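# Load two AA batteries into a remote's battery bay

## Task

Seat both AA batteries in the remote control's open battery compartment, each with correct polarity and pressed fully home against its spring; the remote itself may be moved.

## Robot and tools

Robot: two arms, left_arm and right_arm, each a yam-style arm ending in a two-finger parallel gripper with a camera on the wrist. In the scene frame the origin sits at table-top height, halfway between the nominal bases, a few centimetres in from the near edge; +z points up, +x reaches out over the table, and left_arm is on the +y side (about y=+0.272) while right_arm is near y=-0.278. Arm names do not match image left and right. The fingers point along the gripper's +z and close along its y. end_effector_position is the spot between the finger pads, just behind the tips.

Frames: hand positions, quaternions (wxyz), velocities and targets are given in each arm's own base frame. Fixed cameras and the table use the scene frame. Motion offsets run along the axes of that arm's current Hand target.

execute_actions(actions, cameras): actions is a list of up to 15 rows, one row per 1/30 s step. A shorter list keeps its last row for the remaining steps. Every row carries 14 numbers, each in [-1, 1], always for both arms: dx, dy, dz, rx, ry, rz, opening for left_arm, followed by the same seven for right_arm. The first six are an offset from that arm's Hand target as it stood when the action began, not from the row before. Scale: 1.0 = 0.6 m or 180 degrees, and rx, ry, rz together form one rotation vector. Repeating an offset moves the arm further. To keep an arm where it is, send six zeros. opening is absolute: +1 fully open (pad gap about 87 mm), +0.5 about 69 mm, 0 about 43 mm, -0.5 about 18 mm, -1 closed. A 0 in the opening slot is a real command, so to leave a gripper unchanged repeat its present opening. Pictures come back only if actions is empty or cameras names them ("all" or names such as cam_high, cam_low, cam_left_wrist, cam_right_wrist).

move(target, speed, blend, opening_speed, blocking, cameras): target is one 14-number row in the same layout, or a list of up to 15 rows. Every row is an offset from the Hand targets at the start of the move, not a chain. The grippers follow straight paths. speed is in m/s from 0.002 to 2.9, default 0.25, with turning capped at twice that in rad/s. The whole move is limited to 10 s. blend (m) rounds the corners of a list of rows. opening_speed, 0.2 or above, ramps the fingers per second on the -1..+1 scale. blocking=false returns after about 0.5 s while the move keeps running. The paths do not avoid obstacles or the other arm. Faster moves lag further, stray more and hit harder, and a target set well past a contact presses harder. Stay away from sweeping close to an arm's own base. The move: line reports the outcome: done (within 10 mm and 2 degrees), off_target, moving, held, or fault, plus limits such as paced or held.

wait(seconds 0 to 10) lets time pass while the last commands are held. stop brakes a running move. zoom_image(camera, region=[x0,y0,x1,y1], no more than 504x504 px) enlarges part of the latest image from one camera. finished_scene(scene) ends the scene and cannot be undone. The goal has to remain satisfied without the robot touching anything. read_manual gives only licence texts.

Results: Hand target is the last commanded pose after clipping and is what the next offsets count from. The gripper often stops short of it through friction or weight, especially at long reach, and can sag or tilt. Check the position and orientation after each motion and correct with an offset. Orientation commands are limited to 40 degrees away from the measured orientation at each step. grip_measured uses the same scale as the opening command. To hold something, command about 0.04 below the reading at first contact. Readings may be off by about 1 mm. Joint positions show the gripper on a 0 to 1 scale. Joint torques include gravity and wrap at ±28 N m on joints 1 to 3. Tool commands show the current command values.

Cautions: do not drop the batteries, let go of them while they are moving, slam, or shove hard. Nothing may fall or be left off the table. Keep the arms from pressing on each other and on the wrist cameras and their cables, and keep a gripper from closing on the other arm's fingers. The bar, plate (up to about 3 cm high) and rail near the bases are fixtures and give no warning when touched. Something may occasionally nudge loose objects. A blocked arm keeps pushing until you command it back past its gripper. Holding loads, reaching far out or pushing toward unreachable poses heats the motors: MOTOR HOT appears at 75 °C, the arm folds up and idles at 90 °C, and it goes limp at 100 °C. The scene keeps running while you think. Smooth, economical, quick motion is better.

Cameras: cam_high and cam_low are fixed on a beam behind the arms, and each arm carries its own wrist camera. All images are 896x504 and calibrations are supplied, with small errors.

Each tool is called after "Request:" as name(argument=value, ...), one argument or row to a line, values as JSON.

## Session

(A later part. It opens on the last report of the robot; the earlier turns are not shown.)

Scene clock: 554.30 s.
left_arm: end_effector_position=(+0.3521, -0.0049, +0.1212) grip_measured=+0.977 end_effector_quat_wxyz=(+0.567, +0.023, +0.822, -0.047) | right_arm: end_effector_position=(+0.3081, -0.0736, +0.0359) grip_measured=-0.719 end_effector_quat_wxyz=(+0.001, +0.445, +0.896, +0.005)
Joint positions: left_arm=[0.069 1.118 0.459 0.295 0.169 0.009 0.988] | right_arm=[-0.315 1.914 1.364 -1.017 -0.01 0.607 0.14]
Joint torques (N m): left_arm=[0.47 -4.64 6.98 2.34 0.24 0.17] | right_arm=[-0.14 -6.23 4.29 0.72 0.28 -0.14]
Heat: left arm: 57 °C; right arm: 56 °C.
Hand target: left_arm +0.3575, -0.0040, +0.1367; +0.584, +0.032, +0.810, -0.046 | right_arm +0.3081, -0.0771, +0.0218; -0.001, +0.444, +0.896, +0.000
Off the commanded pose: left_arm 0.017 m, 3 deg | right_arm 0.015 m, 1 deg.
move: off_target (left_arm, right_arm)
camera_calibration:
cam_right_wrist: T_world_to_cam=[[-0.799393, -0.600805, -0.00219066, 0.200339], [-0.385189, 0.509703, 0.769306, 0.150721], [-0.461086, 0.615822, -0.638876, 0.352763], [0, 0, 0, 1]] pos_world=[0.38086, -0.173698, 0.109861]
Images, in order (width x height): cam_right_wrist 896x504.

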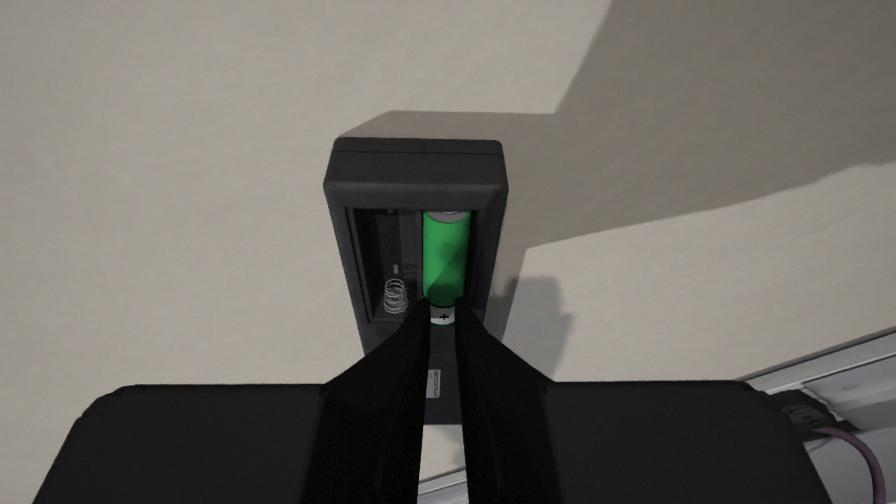

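Request:
move(
  target=[
    [0,0,0,0,0,0,1,-0.012,0.0,0.01,0,0,0,-0.72],
    [0,0,0,0,0,0,1,-0.012,0.0,0.03,0,0,0,-0.72],
  ],
  speed=0.05,
  cameras=["cam_right_wrist"],
)

Request:
zoom_image(
  camera="cam_right_wrist",
  region=[330, 120, 560, 340],
)

Scene clock: 560.80 s.
left_arm: end_effector_position=(+0.3521, -0.0049, +0.1212) grip_measured=+0.977 end_effector_quat_wxyz=(+0.567, +0.023, +0.822, -0.047) | right_arm: end_effector_position=(+0.3086, -0.0741, +0.0344) grip_measured=-0.719 end_effector_quat_wxyz=(-0.001, +0.445, +0.895, +0.013)
Joint positions: left_arm=[0.069 1.118 0.459 0.295 0.169 0.009 0.988] | right_arm=[-0.325 1.92 1.364 -1.013 -0.027 0.598 0.14]
Joint torques (N m): left_arm=[0.53 -4.66 7.01 2.33 0.25 0.17] | right_arm=[-0.35 -3.47 2.88 1.15 0.48 -0.15]
Heat: left arm: 57 °C; right arm: 54 °C.
Hand target: left_arm +0.3575, -0.0040, +0.1367; +0.584, +0.032, +0.810, -0.046 | right_arm +0.3124, -0.0828, +0.0038; -0.001, +0.444, +0.896, +0.000
Off the commanded pose: left_arm 0.017 m, 3 deg | right_arm 0.032 m, 2 deg.
move: off_target (left_arm, right_arm)
camera_calibration:
cam_right_wrist: T_world_to_cam=[[-0.799783, -0.600102, -0.0149885, 0.200989], [-0.387674, 0.497285, 0.776155, 0.151929], [-0.458318, 0.626566, -0.630364, 0.351979], [0, 0, 0, 1]] pos_world=[0.380965, -0.175476, 0.106967]
Images, in order (width x height): cam_right_wrist 896x504.

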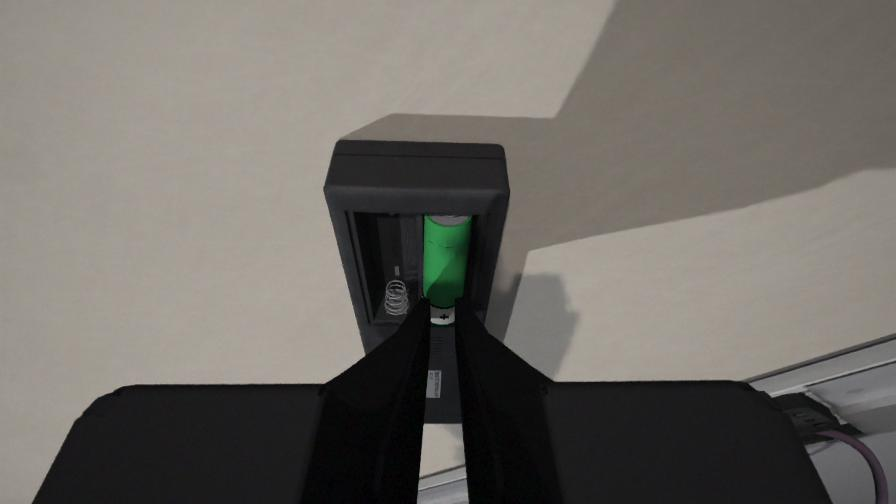

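Scaled by 2.191.

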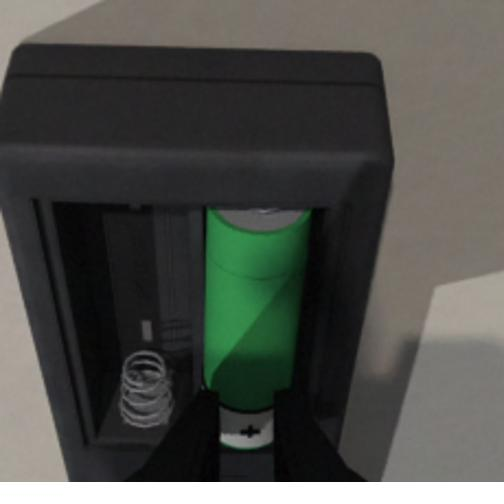

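Request:
move(
  target=[
    [0,0,0,0,0,0,1,0.0148,0.002,-0.06,0,0,0,-0.72],
    [0,0,0,0,0,0,1,0.0148,0.002,-0.14,0,0,0,-0.72],
  ],
  speed=[0.06,0.15],
  cameras=["cam_right_wrist"],
)

Request:
zoom_image(
  camera="cam_right_wrist",
  region=[340, 80, 560, 290],
)

Scene clock: 566.33 s.
left_arm: end_effector_position=(+0.3521, -0.0049, +0.1212) grip_measured=+0.977 end_effector_quat_wxyz=(+0.567, +0.023, +0.822, -0.047) | right_arm: end_effector_position=(+0.3033, -0.0735, +0.0758) grip_measured=-0.720 end_effector_quat_wxyz=(-0.020, +0.443, +0.896, +0.003)
Joint positions: left_arm=[0.069 1.118 0.459 0.295 0.169 0.009 0.988] | right_arm=[-0.32 1.903 1.504 -1.212 -0.012 0.598 0.14]
Joint torques (N m): left_arm=[0.49 -4.68 7.05 2.34 0.24 0.17] | right_arm=[0.77 -10.4 8.76 0.18 0.3 0.01]
Heat: left arm: 57 °C; right arm: 54 °C.
Hand target: left_arm +0.3575, -0.0040, +0.1367; +0.584, +0.032, +0.810, -0.046 | right_arm +0.3080, -0.0750, +0.0878; -0.001, +0.444, +0.896, +0.000
Off the commanded pose: left_arm 0.017 m, 3 deg | right_arm 0.013 m, 2 deg.
move: off_target (left_arm, right_arm)
camera_calibration:
cam_right_wrist: T_world_to_cam=[[-0.796303, -0.604555, 0.0203662, 0.193659], [-0.356412, 0.496127, 0.791725, 0.106647], [-0.488746, 0.623194, -0.610538, 0.382791], [0, 0, 0, 1]] pos_world=[0.379309, -0.174386, 0.14533]
Images, in order (width x height): cam_right_wrist 896x504.

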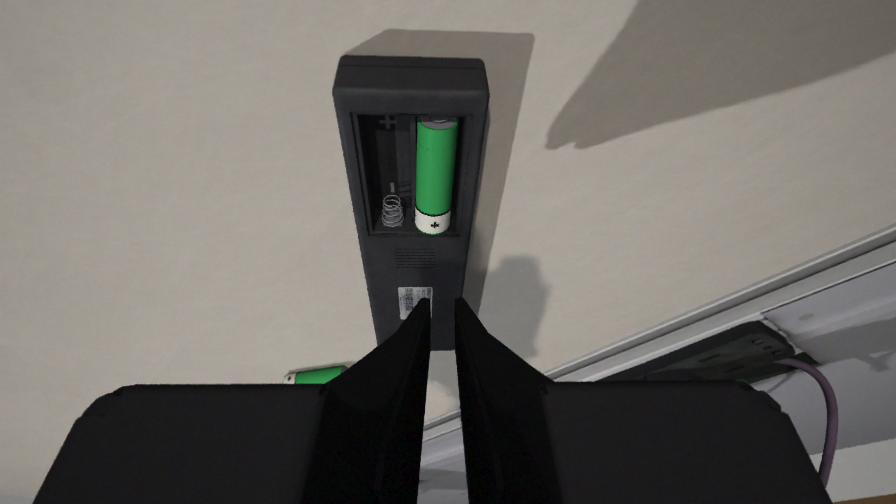

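Scaled by 2.291.

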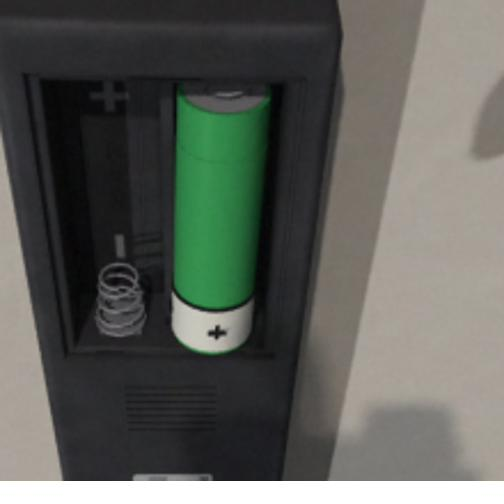

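Request:
move(
  target=[
    [0,0,0,0,0,0,1,-0.0025,-0.0008,0.0713,0,0,0,-0.72],
    [0,0,0,0,0,0,1,-0.0025,-0.0008,0.1047,0,0,0,-0.72],
    [0,0,0,0,0,0,1,-0.0225,-0.0008,0.1213,0,0,0,-0.72],
    [0,0,0,0,0,0,1,-0.0292,-0.0008,0.1413,0,0,0,-0.72],
  ],
  speed=[0.1,0.06,0.05,0.05],
  cameras=["cam_right_wrist"],
)

Request:
zoom_image(
  camera="cam_right_wrist",
  region=[330, 120, 560, 340],
)

Scene clock: 590.37 s.
left_arm: end_effector_position=(+0.3521, -0.0049, +0.1212) grip_measured=+0.977 end_effector_quat_wxyz=(+0.567, +0.023, +0.822, -0.047) | right_arm: end_effector_position=(+0.3066, -0.0747, +0.0345) grip_measured=-0.719 end_effector_quat_wxyz=(-0.015, +0.446, +0.895, +0.019)
Joint positions: left_arm=[0.069 1.118 0.459 0.295 0.169 0.009 0.988] | right_arm=[-0.335 1.938 1.384 -1.041 -0.041 0.588 0.14]
Joint torques (N m): left_arm=[0.49 -4.68 6.99 2.34 0.23 0.17] | right_arm=[-0.39 -2.95 4.36 1.26 0.62 -0.17]
Heat: left arm: 57 °C; right arm: 54 °C.
Hand target: left_arm +0.3575, -0.0040, +0.1367; +0.584, +0.032, +0.810, -0.046 | right_arm +0.3184, -0.0892, +0.0031; +0.000, +0.444, +0.896, +0.000
Off the commanded pose: left_arm 0.017 m, 3 deg | right_arm 0.037 m, 3 deg.
move: off_target (left_arm, right_arm)
camera_calibration:
cam_right_wrist: T_world_to_cam=[[-0.800403, -0.599334, -0.0123613, 0.199235], [-0.371978, 0.48039, 0.794265, 0.144604], [-0.470092, 0.640331, -0.607445, 0.355427], [0, 0, 0, 1]] pos_world=[0.380341, -0.177649, 0.103511]
Images, in order (width x height): cam_right_wrist 896x504.

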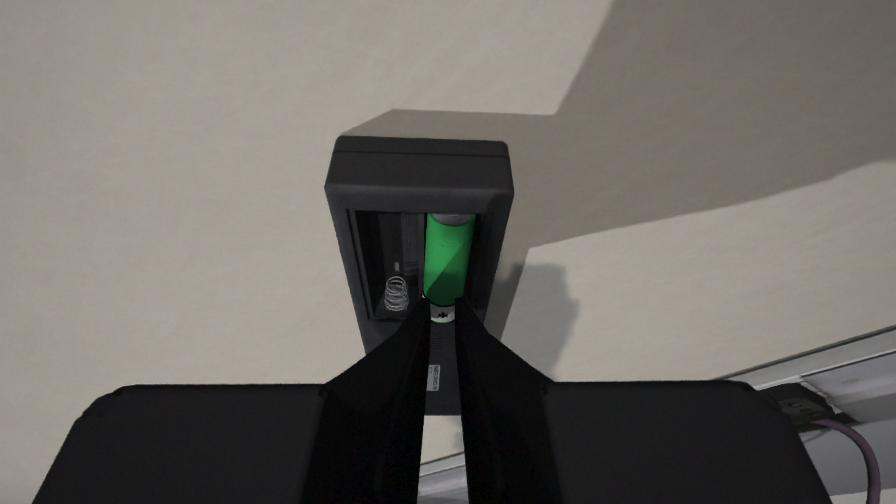

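Scaled by 2.191.

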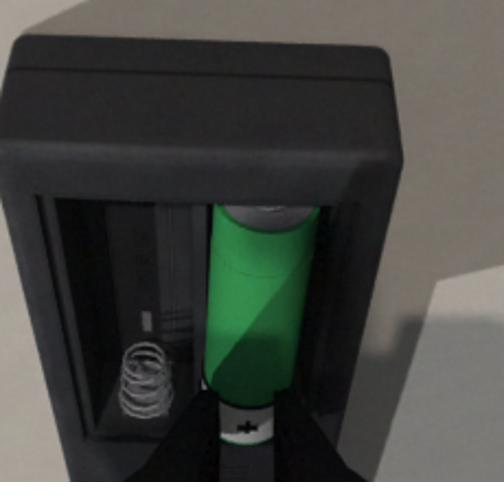

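Request:
move(
  target=[
    [0,0,0,0,0,0,1,0.028,0,-0.06,0,0,0,-0.72],
    [0,0,0,0,0,0,1,0.028,0,-0.1,0,0,0,-0.72],
    [0,0,0,0,0,0,1,0.0095,-0.0147,-0.1365,0,0,-0.4944,-0.2],
  ],
  speed=[0.06,0.15,0.3],
  cameras=["cam_right_wrist"],
)

Request:
zoom_image(
  camera="cam_right_wrist",
  region=[360, 120, 580, 250],
)

Scene clock: 604.70 s.
left_arm: end_effector_position=(+0.3521, -0.0049, +0.1212) grip_measured=+0.977 end_effector_quat_wxyz=(+0.567, +0.023, +0.822, -0.047) | right_arm: end_effector_position=(+0.3099, -0.0905, +0.0756) grip_measured=-0.200 end_effector_quat_wxyz=(-0.007, -0.303, +0.953, +0.007)
Joint positions: left_arm=[0.069 1.118 0.459 0.295 0.169 0.009 0.988] | right_arm=[-0.193 1.902 1.509 -1.197 -0.005 -0.809 0.4]
Joint torques (N m): left_arm=[0.43 -4.64 6.99 2.32 0.22 0.18] | right_arm=[0.62 -11.1 6.2 0.21 0.14 -0.2]
Heat: left arm: 57 °C; right arm: 53 °C.
Hand target: left_arm +0.3575, -0.0040, +0.1367; +0.584, +0.032, +0.810, -0.046 | right_arm +0.3079, -0.0901, +0.0850; +0.000, -0.311, +0.950, +0.000
Off the commanded pose: left_arm 0.017 m, 3 deg | right_arm 0.010 m, 2 deg.
move: off_target (left_arm)
camera_calibration:
cam_right_wrist: T_world_to_cam=[[0.573963, -0.818824, -0.00963299, -0.253007], [-0.514307, -0.369613, 0.77387, 0.0895396], [-0.637224, -0.439219, -0.633271, 0.348026], [0, 0, 0, 1]] pos_world=[0.413038, -0.0212138, 0.148666]
Images, in order (width x height): cam_right_wrist 896x504.

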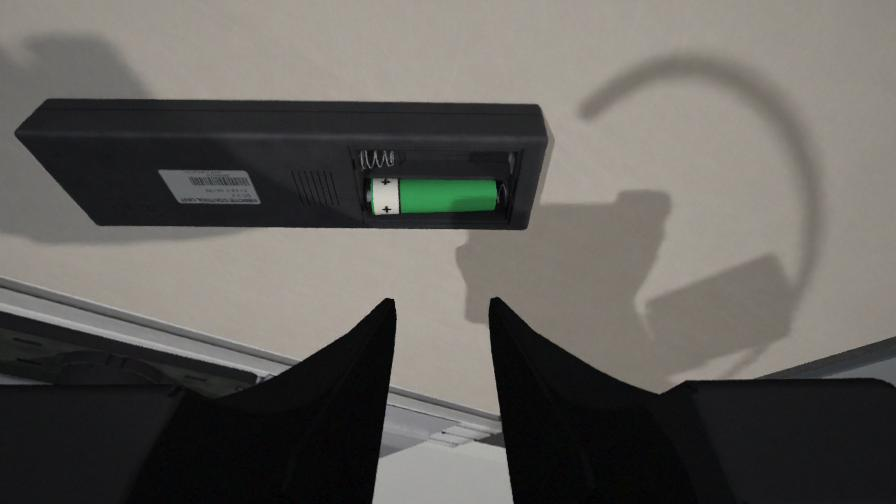

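Scaled by 2.291.

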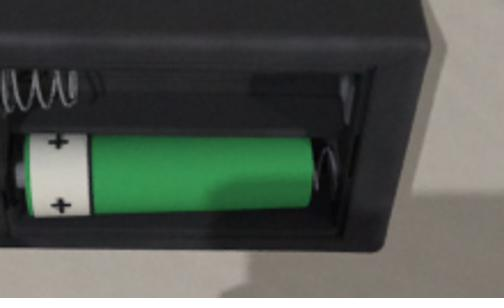

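Request:
move(
  target=[
    [0,0,0,0,0,0,1,-0.1537,0.3732,0.0167,0,0,-0.11,-0.1],
    [0,0,0,0,0,0,1,-0.1865,0.3703,0.0417,0,0,-0.11,-0.1],
  ],
  speed=[0.4,0.1],
  cameras=["cam_right_wrist"],
)

Request:
zoom_image(
  camera="cam_right_wrist",
  region=[340, 140, 560, 320],
)

Scene clock: 630.10 s.
left_arm: end_effector_position=(+0.3521, -0.0049, +0.1212) grip_measured=+0.977 end_effector_quat_wxyz=(+0.567, +0.023, +0.822, -0.047) | right_arm: end_effector_position=(+0.2567, +0.1517, +0.0574) grip_measured=-0.100 end_effector_quat_wxyz=(-0.015, -0.478, +0.878, +0.002)
Joint positions: left_arm=[0.069 1.118 0.459 0.295 0.169 0.009 0.988] | right_arm=[0.586 1.873 1.393 -1.122 -0.006 -0.411 0.45]
Joint torques (N m): left_arm=[0.5 -4.64 7.02 2.32 0.24 0.18] | right_arm=[-0.4 -7.49 8.96 0.39 0.16 0.02]
Heat: left arm: 58 °C; right arm: 55 °C.
Hand target: left_arm +0.3575, -0.0040, +0.1367; +0.584, +0.032, +0.810, -0.046 | right_arm +0.2665, +0.1553, +0.0601; +0.000, -0.470, +0.882, +0.001
Off the commanded pose: left_arm 0.017 m, 3 deg | right_arm 0.011 m, 2 deg.
move: off_target (left_arm, right_arm)
camera_calibration:
cam_right_wrist: T_world_to_cam=[[0.837305, -0.546652, -0.00962135, -0.133211], [-0.333297, -0.524302, 0.783595, 0.142231], [-0.433398, -0.652901, -0.621198, 0.388476], [0, 0, 0, 1]] pos_world=[0.327308, 0.255388, 0.128588]
Images, in order (width x height): cam_right_wrist 896x504.

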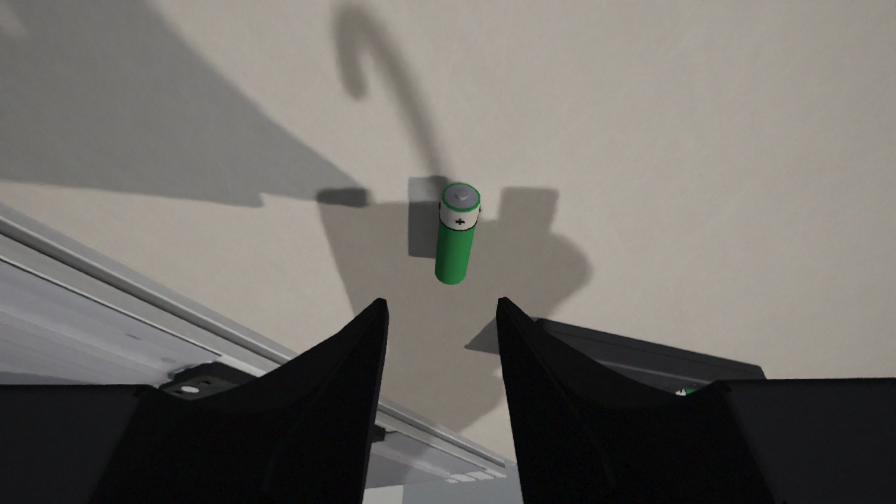

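Scaled by 2.291.

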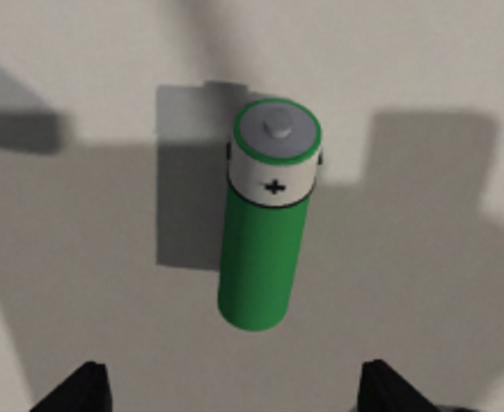

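Request:
move(
  target=[
    [0,0,0,0,0,0,1,0.0041,0.0007,0.0752,0,0,0.0183,-0.1],
    [0,0,0,0,0,0,1,0.0041,0.0007,0.0752,0,0,0.0183,-0.7],
  ],
  speed=0.1,
  opening_speed=0.8,
  cameras=["cam_right_wrist"],
)

Scene clock: 641.60 s.
left_arm: end_effector_position=(+0.3521, -0.0049, +0.1212) grip_measured=+0.977 end_effector_quat_wxyz=(+0.567, +0.023, +0.822, -0.047) | right_arm: end_effector_position=(+0.2629, +0.1546, +0.0180) grip_measured=-0.603 end_effector_quat_wxyz=(-0.002, -0.452, +0.892, +0.003)
Joint positions: left_arm=[0.069 1.118 0.459 0.295 0.169 0.009 0.988] | right_arm=[0.576 1.92 1.298 -0.951 -0.006 -0.362 0.199]
Joint torques (N m): left_arm=[0.49 -4.68 6.99 2.33 0.25 0.17] | right_arm=[-0.24 -7.73 6.01 0.46 0.17 0.03]
Heat: left arm: 58 °C; right arm: 55 °C.
Hand target: left_arm +0.3575, -0.0040, +0.1367; +0.584, +0.032, +0.810, -0.046 | right_arm +0.2647, +0.1534, +0.0149; +0.000, -0.445, +0.896, +0.000
Off the commanded pose: left_arm 0.017 m, 3 deg | right_arm 0.004 m, 1 deg.
move: off_target (left_arm)
camera_calibration:
cam_right_wrist: T_world_to_cam=[[0.80388, -0.59479, 0.00129109, -0.12119], [-0.381764, -0.514301, 0.767952, 0.188163], [-0.456106, -0.617834, -0.640506, 0.369402], [0, 0, 0, 1]] pos_world=[0.337743, 0.252919, 0.0922601]
Images, in order (width x height): cam_right_wrist 896x504.

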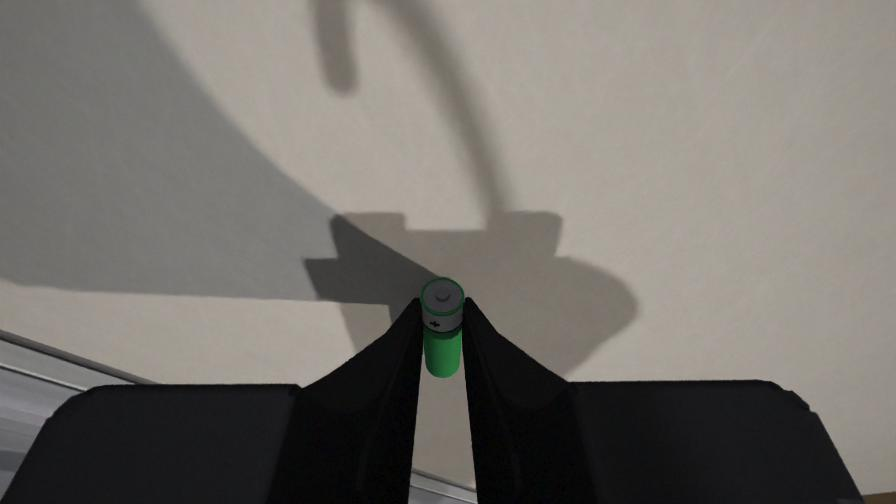

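Request:
move(
  target=[
    [0,0,0,0,0,0,1,0,0,-0.108,0,0,0,-0.7],
    [0,0,0,0,0,0,1,0.2577,-0.3217,-0.1168,0.0931,-0.0692,0.588,-0.7],
    [0,0,0,0,0,0,1,0.2453,-0.3522,-0.0835,0.0931,-0.0692,0.588,-0.7],
    [0,0,0,0,0,0,1,0.2453,-0.3522,-0.0518,0.0931,-0.0692,0.588,-0.7],
  ],
  speed=[0.2,0.4,0.1,0.08],
  blend=[0.02,0,0,0],
  cameras=["cam_right_wrist"],
)

Request:
zoom_image(
  camera="cam_right_wrist",
  region=[310, 200, 570, 420],
)

Scene clock: 668.30 s.
left_arm: end_effector_position=(+0.3521, -0.0049, +0.1212) grip_measured=+0.977 end_effector_quat_wxyz=(+0.567, +0.023, +0.822, -0.047) | right_arm: end_effector_position=(+0.3423, -0.0881, +0.0489) grip_measured=-0.603 end_effector_quat_wxyz=(+0.135, +0.441, +0.885, -0.066)
Joint positions: left_arm=[0.069 1.118 0.459 0.295 0.169 0.009 0.988] | right_arm=[-0.23 1.815 1.298 -0.818 0.189 0.671 0.199]
Joint torques (N m): left_arm=[0.5 -4.67 6.98 2.33 0.24 0.18] | right_arm=[-0.06 -7.35 6.6 0.85 0.42 0.07]
Heat: left arm: 58 °C; right arm: 54 °C.
Hand target: left_arm +0.3575, -0.0040, +0.1367; +0.584, +0.032, +0.810, -0.046 | right_arm +0.3442, -0.0916, +0.0459; +0.139, +0.449, +0.880, -0.071
Off the commanded pose: left_arm 0.017 m, 3 deg | right_arm 0.005 m, 1 deg.
move: off_target (left_arm)
camera_calibration:
cam_right_wrist: T_world_to_cam=[[-0.801752, -0.597637, 0.00482748, 0.219717], [-0.499817, 0.674908, 0.542845, 0.226159], [-0.327683, 0.432815, -0.839819, 0.333912], [0, 0, 0, 1]] pos_world=[0.398615, -0.165848, 0.156596]
Images, in order (width x height): cam_right_wrist 896x504.

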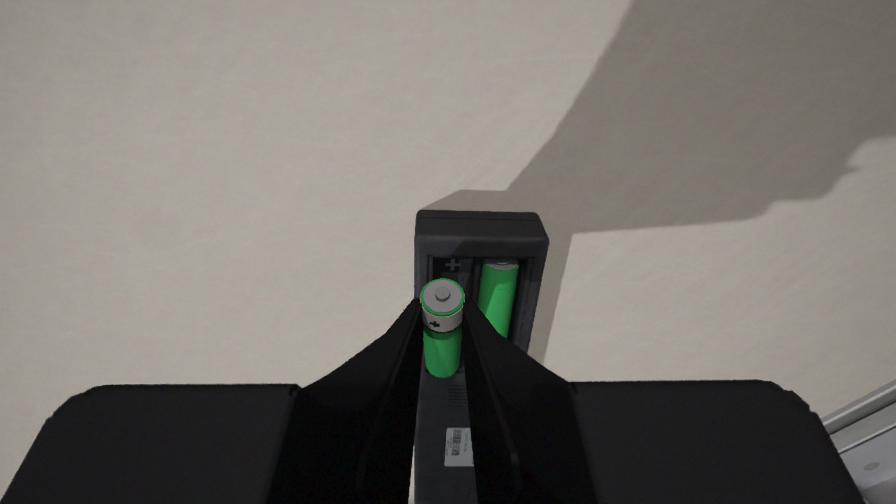

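Scaled by 1.938.

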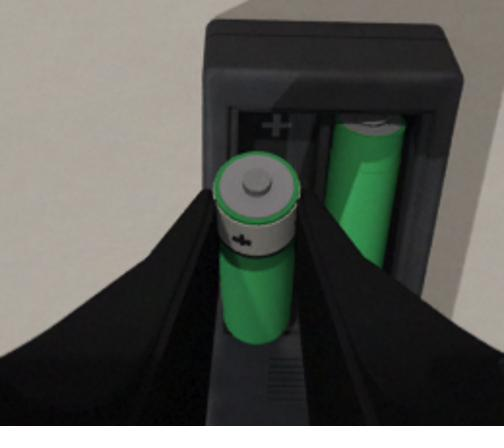

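Request:
move(
  target=[0,0,0,0,0,0,1,0.0071,-0.0047,0.0214,0,0,0,-0.7],
  speed=0.06,
  cameras=["cam_right_wrist"],
)

Request:
zoom_image(
  camera="cam_right_wrist",
  region=[310, 200, 570, 420],
)

Scene clock: 690.50 s.
left_arm: end_effector_position=(+0.3521, -0.0049, +0.1212) grip_measured=+0.977 end_effector_quat_wxyz=(+0.567, +0.023, +0.822, -0.047) | right_arm: end_effector_position=(+0.3413, -0.0900, +0.0378) grip_measured=-0.603 end_effector_quat_wxyz=(+0.138, +0.443, +0.883, -0.067)
Joint positions: left_arm=[0.069 1.118 0.459 0.295 0.169 0.009 0.988] | right_arm=[-0.234 1.819 1.257 -0.766 0.193 0.671 0.199]
Joint torques (N m): left_arm=[0.51 -4.68 7.02 2.34 0.24 0.18] | right_arm=[-0.28 -7.02 6.11 0.87 0.4 0.01]
Heat: left arm: 58 °C; right arm: 55 °C.
Hand target: left_arm +0.3575, -0.0040, +0.1367; +0.584, +0.032, +0.810, -0.046 | right_arm +0.3418, -0.0932, +0.0323; +0.139, +0.449, +0.880, -0.071
Off the commanded pose: left_arm 0.017 m, 3 deg | right_arm 0.006 m, 1 deg.
move: off_target (left_arm)
camera_calibration:
cam_right_wrist: T_world_to_cam=[[-0.804571, -0.593848, 0.00313788, 0.219274], [-0.499845, 0.680045, 0.53637, 0.233647], [-0.320657, 0.429979, -0.843977, 0.322516], [0, 0, 0, 1]] pos_world=[0.396626, -0.167351, 0.146187]
Images, in order (width x height): cam_right_wrist 896x504.

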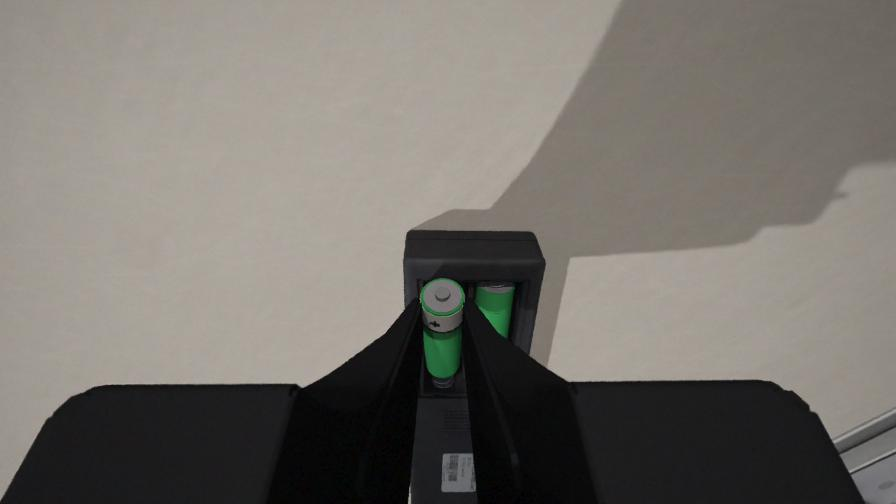

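Scaled by 1.938.

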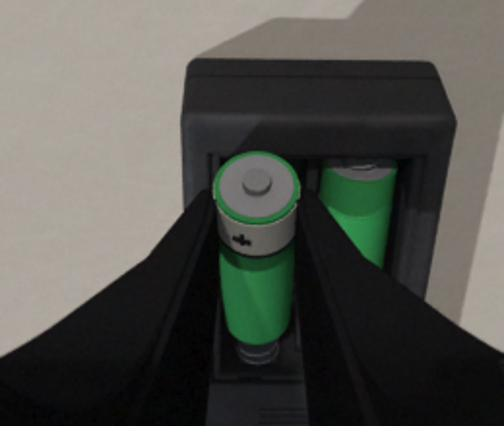

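Request:
move(
  target=[
    [0,0,0,0,0,0,1,0.0015,0,0.0048,0,0,0,-0.7],
    [0,0,0,0,0,0,1,0.0015,0,0.0048,0,0,0,-0.4],
    [0,0,0,0,0,0,1,-0.0113,0,-0.0349,0,0,0,-0.4],
    [0,0,0,0,0,0,1,-0.003,-0.0098,-0.0738,0,0.1,0,-0.4],
    [0,0,0,0,0,0,1,-0.012,0.0015,-0.0482,0,0.1,0,-0.72],
  ],
  speed=[0.05,0.05,0.08,0.15,0.08],
  opening_speed=0.8,
  cameras=["cam_right_wrist"],
)

Request:
zoom_image(
  camera="cam_right_wrist",
  region=[330, 120, 560, 340],
)

Scene clock: 708.57 s.
left_arm: end_effector_position=(+0.3521, -0.0049, +0.1212) grip_measured=+0.977 end_effector_quat_wxyz=(+0.567, +0.023, +0.822, -0.047) | right_arm: end_effector_position=(+0.3322, -0.0869, +0.0594) grip_measured=-0.720 end_effector_quat_wxyz=(-0.014, +0.456, +0.890, -0.006)
Joint positions: left_arm=[0.069 1.118 0.459 0.295 0.169 0.009 0.988] | right_arm=[-0.322 2.023 1.612 -1.19 0.008 0.625 0.14]
Joint torques (N m): left_arm=[0.46 -4.67 6.95 2.33 0.23 0.17] | right_arm=[-0.34 -8.61 9.09 0.39 0.07 -0.16]
Heat: left arm: 58 °C; right arm: 54 °C.
Hand target: left_arm +0.3575, -0.0040, +0.1367; +0.584, +0.032, +0.810, -0.046 | right_arm +0.3413, -0.0910, +0.0621; +0.000, +0.454, +0.891, +0.000
Off the commanded pose: left_arm 0.017 m, 3 deg | right_arm 0.010 m, 2 deg.
move: off_target (left_arm)
camera_calibration:
cam_right_wrist: T_world_to_cam=[[-0.813521, -0.580586, 0.0332185, 0.215995], [-0.342395, 0.524373, 0.779614, 0.135101], [-0.470052, 0.622859, -0.625378, 0.389865], [0, 0, 0, 1]] pos_world=[0.405231, -0.18827, 0.131312]
Images, in order (width x height): cam_right_wrist 896x504.

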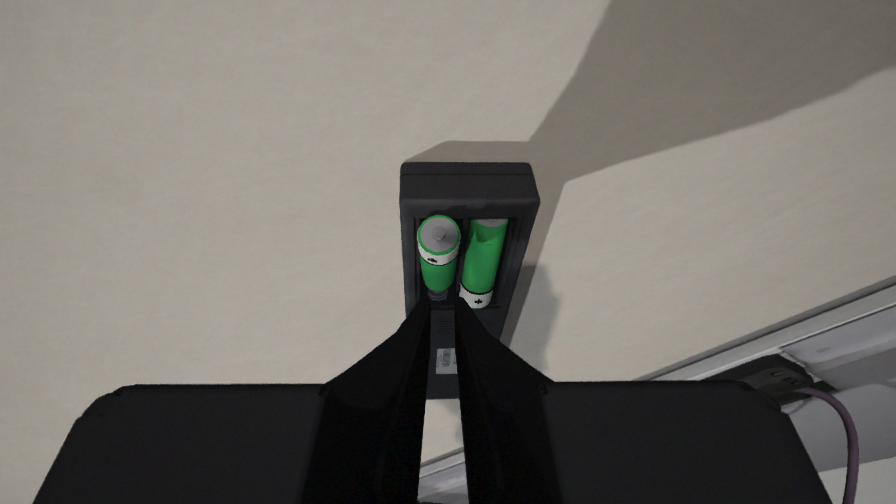

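Scaled by 2.191.

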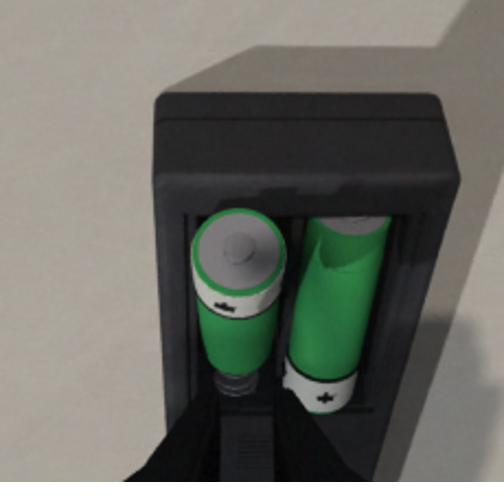

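Request:
move(
  target=[
    [0,0,0,0,0,0,1,0,-0.006,0.01,0,0,0,-0.72],
    [0,0,0,0,0,0,1,0,-0.006,0.04,0,0,0,-0.72],
  ],
  speed=[0.08,0.06],
  cameras=["cam_right_wrist"],
)

Request:
zoom_image(
  camera="cam_right_wrist",
  region=[330, 150, 560, 370],
)

Scene clock: 719.20 s.
left_arm: end_effector_position=(+0.3521, -0.0049, +0.1212) grip_measured=+0.977 end_effector_quat_wxyz=(+0.567, +0.023, +0.822, -0.047) | right_arm: end_effector_position=(+0.3352, -0.0901, +0.0450) grip_measured=-0.720 end_effector_quat_wxyz=(-0.005, +0.455, +0.890, -0.003)
Joint positions: left_arm=[0.069 1.118 0.459 0.295 0.169 0.009 0.988] | right_arm=[-0.33 2.03 1.566 -1.117 0.005 0.616 0.14]
Joint torques (N m): left_arm=[0.53 -4.67 6.97 2.33 0.24 0.18] | right_arm=[-0.36 -8.17 5.76 0.59 0.11 -0.15]
Heat: left arm: 58 °C; right arm: 55 °C.
Hand target: left_arm +0.3575, -0.0040, +0.1367; +0.584, +0.032, +0.810, -0.046 | right_arm +0.3383, -0.0930, +0.0380; -0.001, +0.454, +0.891, +0.000
Off the commanded pose: left_arm 0.017 m, 3 deg | right_arm 0.008 m, 1 deg.
move: off_target (left_arm)
camera_calibration:
cam_right_wrist: T_world_to_cam=[[-0.813186, -0.581721, 0.0181356, 0.217506], [-0.35903, 0.525925, 0.771039, 0.155122], [-0.458068, 0.620487, -0.63653, 0.380703], [0, 0, 0, 1]] pos_world=[0.406954, -0.191276, 0.11878]
Images, in order (width x height): cam_right_wrist 896x504.

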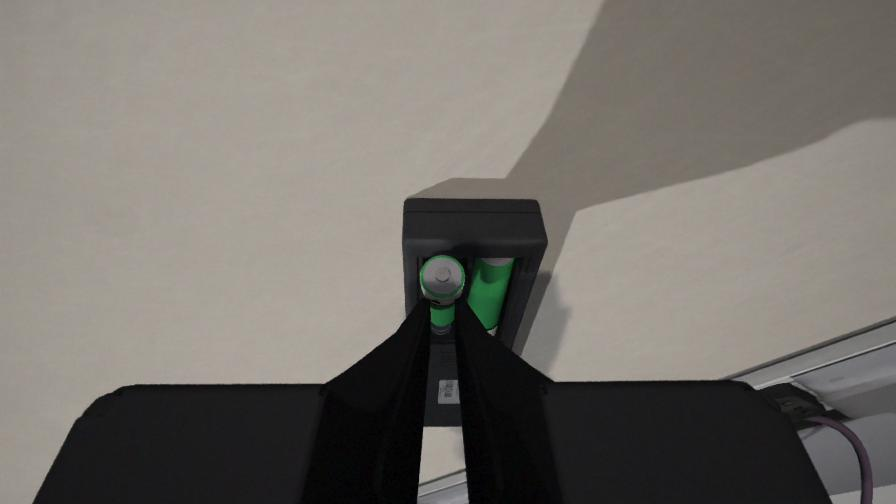

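Scaled by 2.191.

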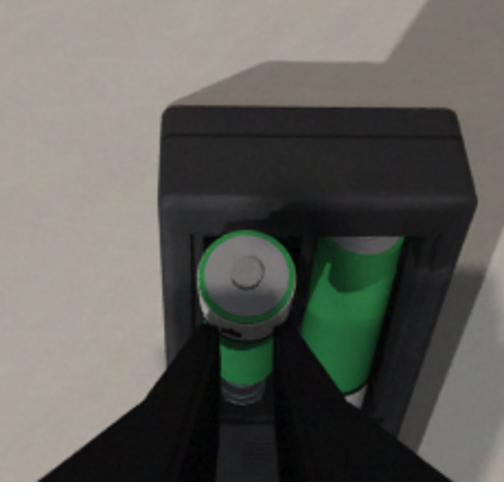

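Request:
move(
  target=[
    [0,0,0,0,0,0,1,0.004,0,0.014,0,0,0,-0.72],
    [0,0,0,0,0,0,1,0.035,0,0.03,0,0,0,-0.72],
  ],
  speed=0.05,
  cameras=["cam_right_wrist"],
)

Request:
zoom_image(
  camera="cam_right_wrist",
  region=[330, 150, 560, 370],
)

Scene clock: 727.27 s.
left_arm: end_effector_position=(+0.3521, -0.0049, +0.1212) grip_measured=+0.977 end_effector_quat_wxyz=(+0.567, +0.023, +0.822, -0.047) | right_arm: end_effector_position=(+0.3340, -0.0871, +0.0427) grip_measured=-0.719 end_effector_quat_wxyz=(+0.028, +0.453, +0.891, +0.001)
Joint positions: left_arm=[0.069 1.118 0.459 0.295 0.169 0.009 0.988] | right_arm=[-0.322 1.961 1.465 -1.02 0.006 0.62 0.141]
Joint torques (N m): left_arm=[0.44 -4.62 6.98 2.34 0.23 0.18] | right_arm=[1.92 -5.9 2.19 0.65 0.1 0.11]
Heat: left arm: 58 °C; right arm: 55 °C.
Hand target: left_arm +0.3575, -0.0040, +0.1367; +0.584, +0.032, +0.810, -0.046 | right_arm +0.3260, -0.0761, +0.0201; +0.000, +0.454, +0.891, +0.000
Off the commanded pose: left_arm 0.017 m, 3 deg | right_arm 0.027 m, 3 deg.
move: off_target (left_arm, right_arm)
camera_calibration:
cam_right_wrist: T_world_to_cam=[[-0.810758, -0.585076, -0.0189127, 0.21876], [-0.40771, 0.541203, 0.73544, 0.173961], [-0.420053, 0.603974, -0.677326, 0.364341], [0, 0, 0, 1]] pos_world=[0.40133, -0.18621, 0.122977]
Images, in order (width x height): cam_right_wrist 896x504.

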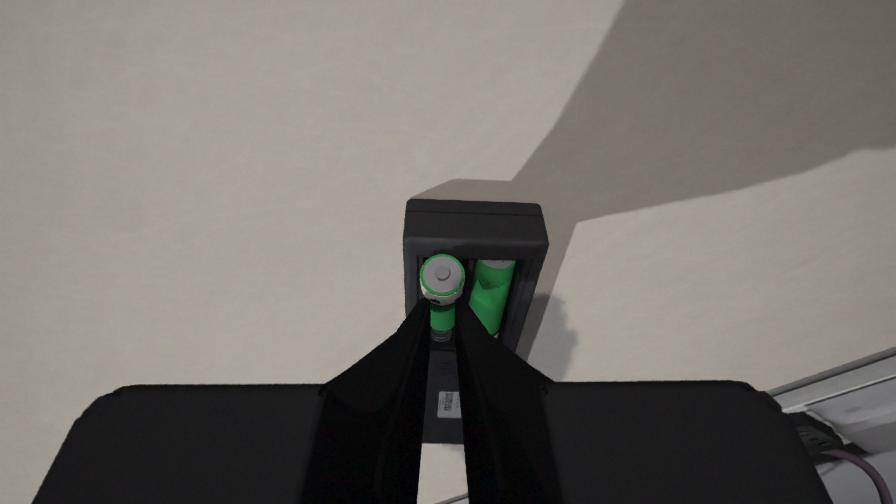

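Scaled by 2.191.

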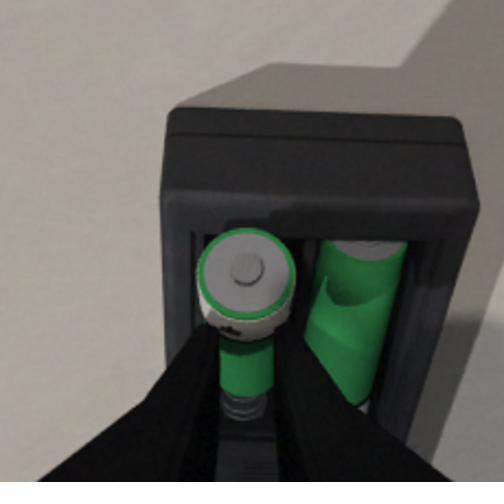

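Request:
move(
  target=[
    [0,0,0,0,0,0,1,-0.0213,0,-0.0498,0,0,0,-0.72],
    [0,0,0,0,0,0,1,0,-0.012,-0.108,0,0,0,-0.72],
    [0.1468,-0.5662,-0.1812,0.2227,-0.0291,0.072,1,0.1013,-0.0315,-0.108,0,0,0,1],
    [0.1468,-0.5662,-0.1812,0.2227,-0.0291,0.072,1,0.0878,-0.0167,-0.0665,0,0,0,1],
  ],
  speed=[0.05,0.15,0.3,0.1],
  cameras=["cam_right_wrist"],
)

Request:
zoom_image(
  camera="cam_right_wrist",
  region=[300, 60, 600, 330],
)

Scene clock: 792.03 s.
left_arm: end_effector_position=(+0.1879, -0.3222, +0.0896) grip_measured=+0.977 end_effector_quat_wxyz=(+0.561, +0.323, +0.719, -0.252) | right_arm: end_effector_position=(+0.2848, -0.0422, +0.0635) grip_measured=+1.000 end_effector_quat_wxyz=(+0.000, +0.451, +0.893, -0.003)
Joint positions: left_arm=[-1.187 1.386 0.343 0.784 -0.332 -0.087 0.988] | right_arm=[-0.237 1.776 1.3 -1.096 0.005 0.698 1]
Joint torques (N m): left_arm=[-0.69 -3.4 6.01 2.59 -0.17 0.16] | right_arm=[0.85 -6.58 6.08 0.45 0.11 0.08]
Heat: left arm: 58 °C; right arm: 53 °C.
Hand target: left_arm +0.1916, -0.3296, +0.0999; +0.575, +0.317, +0.709, -0.256 | right_arm +0.2870, -0.0393, +0.0600; +0.000, +0.454, +0.891, +0.000
Off the commanded pose: left_arm 0.013 m, 2 deg | right_arm 0.005 m, 1 deg.
move: off_target (left_arm)
camera_calibration:
cam_right_wrist: T_world_to_cam=[[-0.807098, -0.590265, 0.0134546, 0.202248], [-0.371156, 0.524959, 0.765938, 0.10136], [-0.45917, 0.613193, -0.642773, 0.339967], [0, 0, 0, 1]] pos_world=[0.356957, -0.142296, 0.138165]
Images, in order (width x height): cam_right_wrist 896x504.

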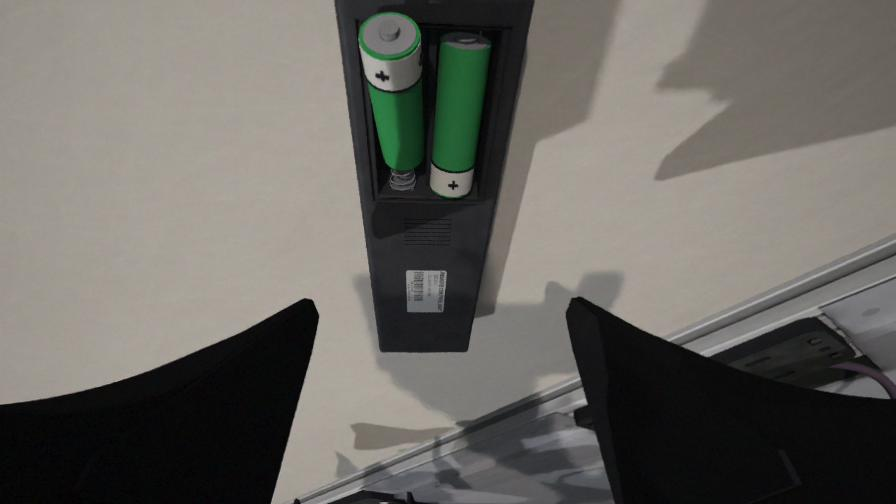

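Scaled by 1.680.

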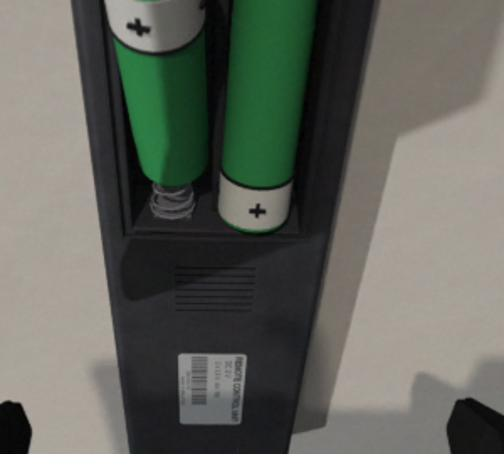

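Request:
move(
  target=[
    [0,0,0,0,0,0,1,0,0.0033,0.0717,0,0,0,1],
    [0,0,0,0,0,0,1,0,0.0033,0.0717,0,0,0,0.0],
  ],
  speed=[0.12,0.1],
  opening_speed=0.8,
)

Scene clock: 802.57 s.
left_arm: end_effector_position=(+0.1879, -0.3222, +0.0896) grip_measured=+0.977 end_effector_quat_wxyz=(+0.561, +0.323, +0.719, -0.252) | right_arm: end_effector_position=(+0.2871, -0.0406, +0.0201) grip_measured=+0.088 end_effector_quat_wxyz=(+0.000, +0.451, +0.892, -0.002)
Joint positions: left_arm=[-1.187 1.386 0.343 0.784 -0.332 -0.087 0.988] | right_arm=[-0.232 1.834 1.192 -0.93 0.004 0.705 0.544]
Joint torques (N m): left_arm=[-0.65 -3.41 6.01 2.59 -0.15 0.16] | right_arm=[0.81 -6.94 5.91 0.43 0.13 0.06]
Heat: left arm: 59 °C; right arm: 53 °C.
Hand target: left_arm +0.1916, -0.3296, +0.0999; +0.575, +0.317, +0.709, -0.256 | right_arm +0.2886, -0.0381, +0.0170; +0.000, +0.454, +0.891, +0.000
Off the commanded pose: left_arm 0.013 m, 2 deg | right_arm 0.004 m, 0 deg.
move: off_target (left_arm)

Request:
move(
  target=[
    [0,0,0,0,0,0,1,0.1348,0.098,0,0,0,0,0.0],
    [0,0,0,0,0,0,1,0.1348,0.098,0,0,0,0,1.0],
    [0,0,0,0,0,0,1,0.1348,0.098,-0.13,0,0,0,1.0],
  ],
  speed=[0.1,0.1,0.15],
  opening_speed=0.8,
  cameras=["cam_right_wrist","cam_left_wrist"],
)

Scene clock: 813.43 s.
left_arm: end_effector_position=(+0.1879, -0.3222, +0.0896) grip_measured=+0.977 end_effector_quat_wxyz=(+0.561, +0.323, +0.719, -0.252) | right_arm: end_effector_position=(+0.2840, +0.0587, +0.0841) grip_measured=+1.000 end_effector_quat_wxyz=(-0.014, +0.450, +0.893, -0.010)
Joint positions: left_arm=[-1.187 1.386 0.343 0.784 -0.332 -0.087 0.988] | right_arm=[0.083 1.758 1.359 -1.205 0.003 1.018 1]
Joint torques (N m): left_arm=[-0.73 -3.38 5.97 2.59 -0.17 0.14] | right_arm=[0.77 -8.84 8.68 0.2 0.15 0.07]
Heat: left arm: 59 °C; right arm: 53 °C.
Hand target: left_arm +0.1916, -0.3296, +0.0998; +0.575, +0.317, +0.709, -0.256 | right_arm +0.2886, +0.0618, +0.0950; -0.001, +0.454, +0.891, +0.000
Off the commanded pose: left_arm 0.013 m, 2 deg | right_arm 0.012 m, 2 deg.
move: off_target (left_arm, right_arm)
camera_calibration:
cam_left_wrist: T_world_to_cam=[[-0.7384, -0.673995, -0.0222677, -0.073197], [-0.598358, 0.670049, -0.439321, 0.389609], [0.311021, -0.31107, -0.898054, 0.0659571], [0, 0, 0, 1]] pos_world=[0.158563, -0.289874, 0.228767]
cam_right_wrist: T_world_to_cam=[[-0.806028, -0.590609, 0.0387258, 0.258522], [-0.347581, 0.525286, 0.7767, 0.0246686], [-0.479068, 0.612582, -0.628679, 0.29551], [0, 0, 0, 1]] pos_world=[0.358519, -0.041297, 0.15661]
Images, in order (width x height): cam_left_wrist 896x504, cam_right_wrist 896x504.

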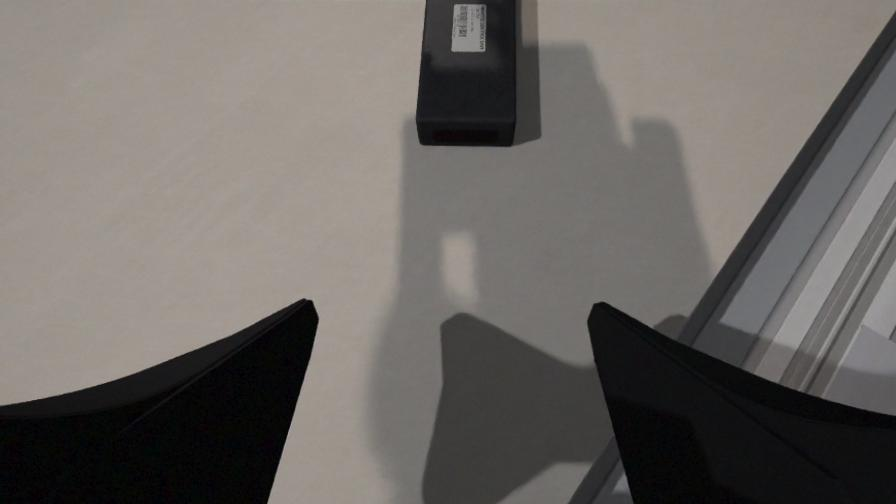

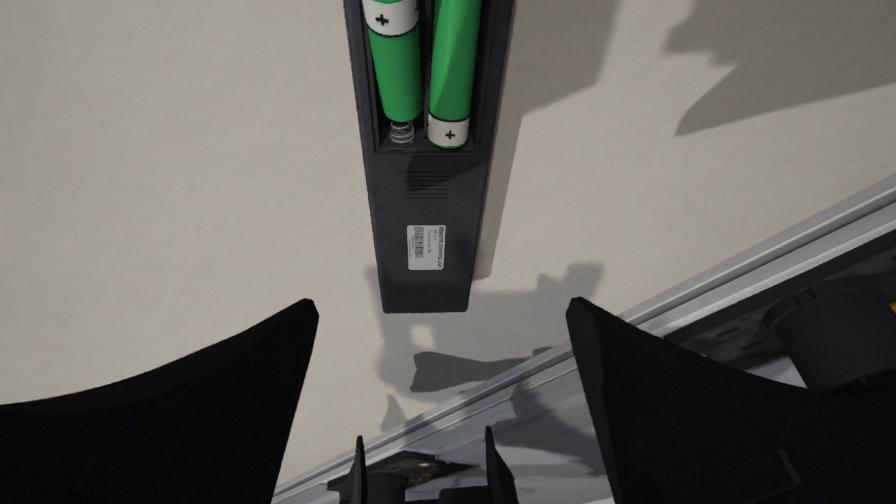

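Request:
move(
  target=[
    [-0.0205,-0.0083,0.2153,0,0,0,1,-0.089,-0.0102,0.0167,0,0,0,-0.72],
    [0.0415,-0.0083,0.2285,0,0,0,1,-0.1142,0.0115,0.055,0,0,0,-0.72],
  ],
  speed=[0.2,0.08],
  cameras=["cam_right_wrist","cam_left_wrist"],
)

Request:
zoom_image(
  camera="cam_right_wrist",
  region=[330, 120, 560, 340],
)

Scene clock: 833.00 s.
left_arm: end_effector_position=(+0.2739, -0.4278, +0.0509) grip_measured=+0.977 end_effector_quat_wxyz=(+0.574, +0.310, +0.715, -0.252) | right_arm: end_effector_position=(+0.3237, +0.0129, +0.0591) grip_measured=-0.720 end_effector_quat_wxyz=(-0.014, +0.456, +0.890, -0.007)
Joint positions: left_arm=[-1.084 2.012 0.81 0.98 -0.255 -0.061 0.988] | right_arm=[-0.059 1.919 1.464 -1.147 0.002 0.888 0.14]
Joint torques (N m): left_arm=[0.35 -8.73 3.59 2.63 0.23 0.16] | right_arm=[-0.29 -7.68 9.24 0.38 0.15 -0.16]
Heat: left arm: 60 °C; right arm: 54 °C.
Hand target: left_arm +0.2739, -0.4289, +0.0470; +0.575, +0.317, +0.709, -0.256 | right_arm +0.3345, +0.0105, +0.0620; -0.001, +0.454, +0.891, +0.000
Off the commanded pose: left_arm 0.004 m, 1 deg | right_arm 0.011 m, 2 deg.
move: off_target (right_arm)
camera_calibration:
cam_left_wrist: T_world_to_cam=[[-0.722267, -0.691379, -0.0180489, -0.0938254], [-0.605624, 0.644853, -0.466246, 0.487419], [0.333991, -0.325823, -0.884471, -0.0417216], [0, 0, 0, 1]] pos_world=[0.24136, -0.392776, 0.188662]
cam_right_wrist: T_world_to_cam=[[-0.813121, -0.581071, 0.0344995, 0.26679], [-0.342694, 0.525773, 0.778539, 0.0802258], [-0.470525, 0.621224, -0.626647, 0.323904], [0, 0, 0, 1]] pos_world=[0.39683, -0.0883737, 0.13131]
Images, in order (width x height): cam_left_wrist 896x504, cam_right_wrist 896x504.

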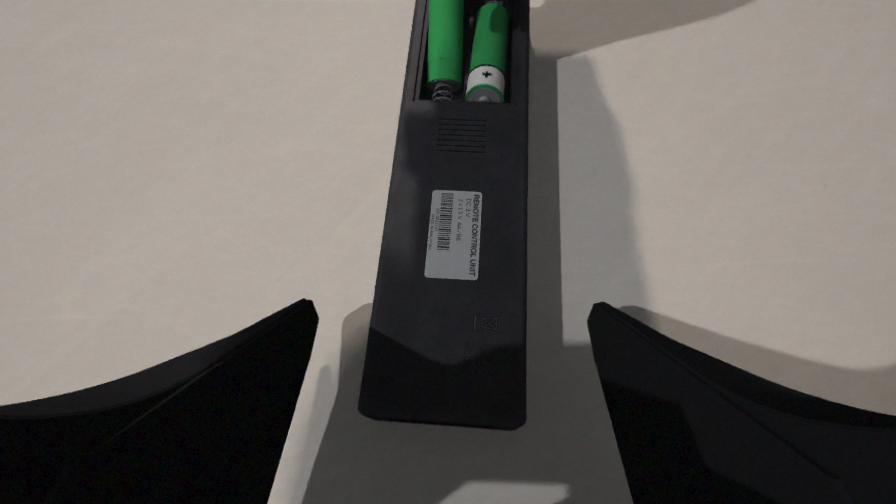

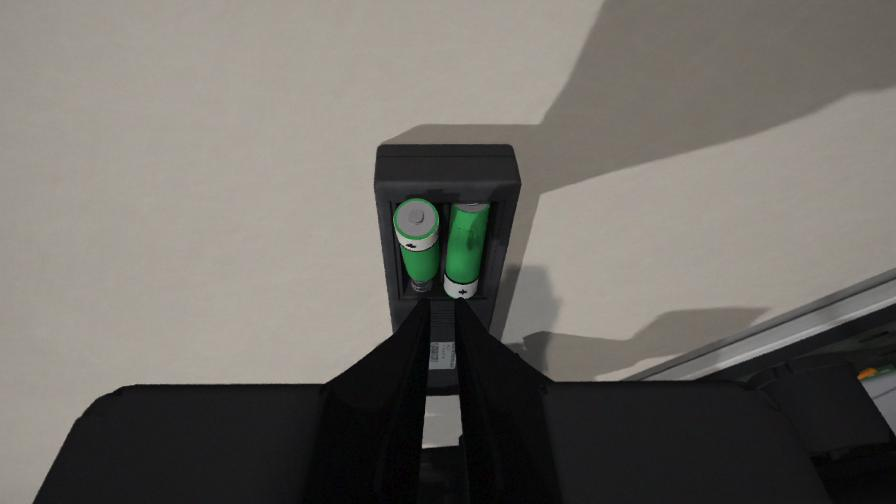

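Scaled by 2.191.

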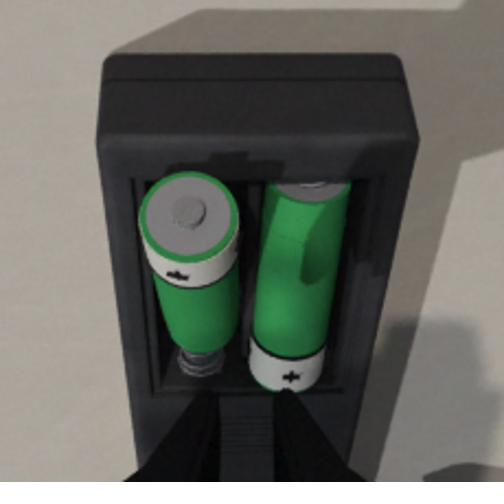

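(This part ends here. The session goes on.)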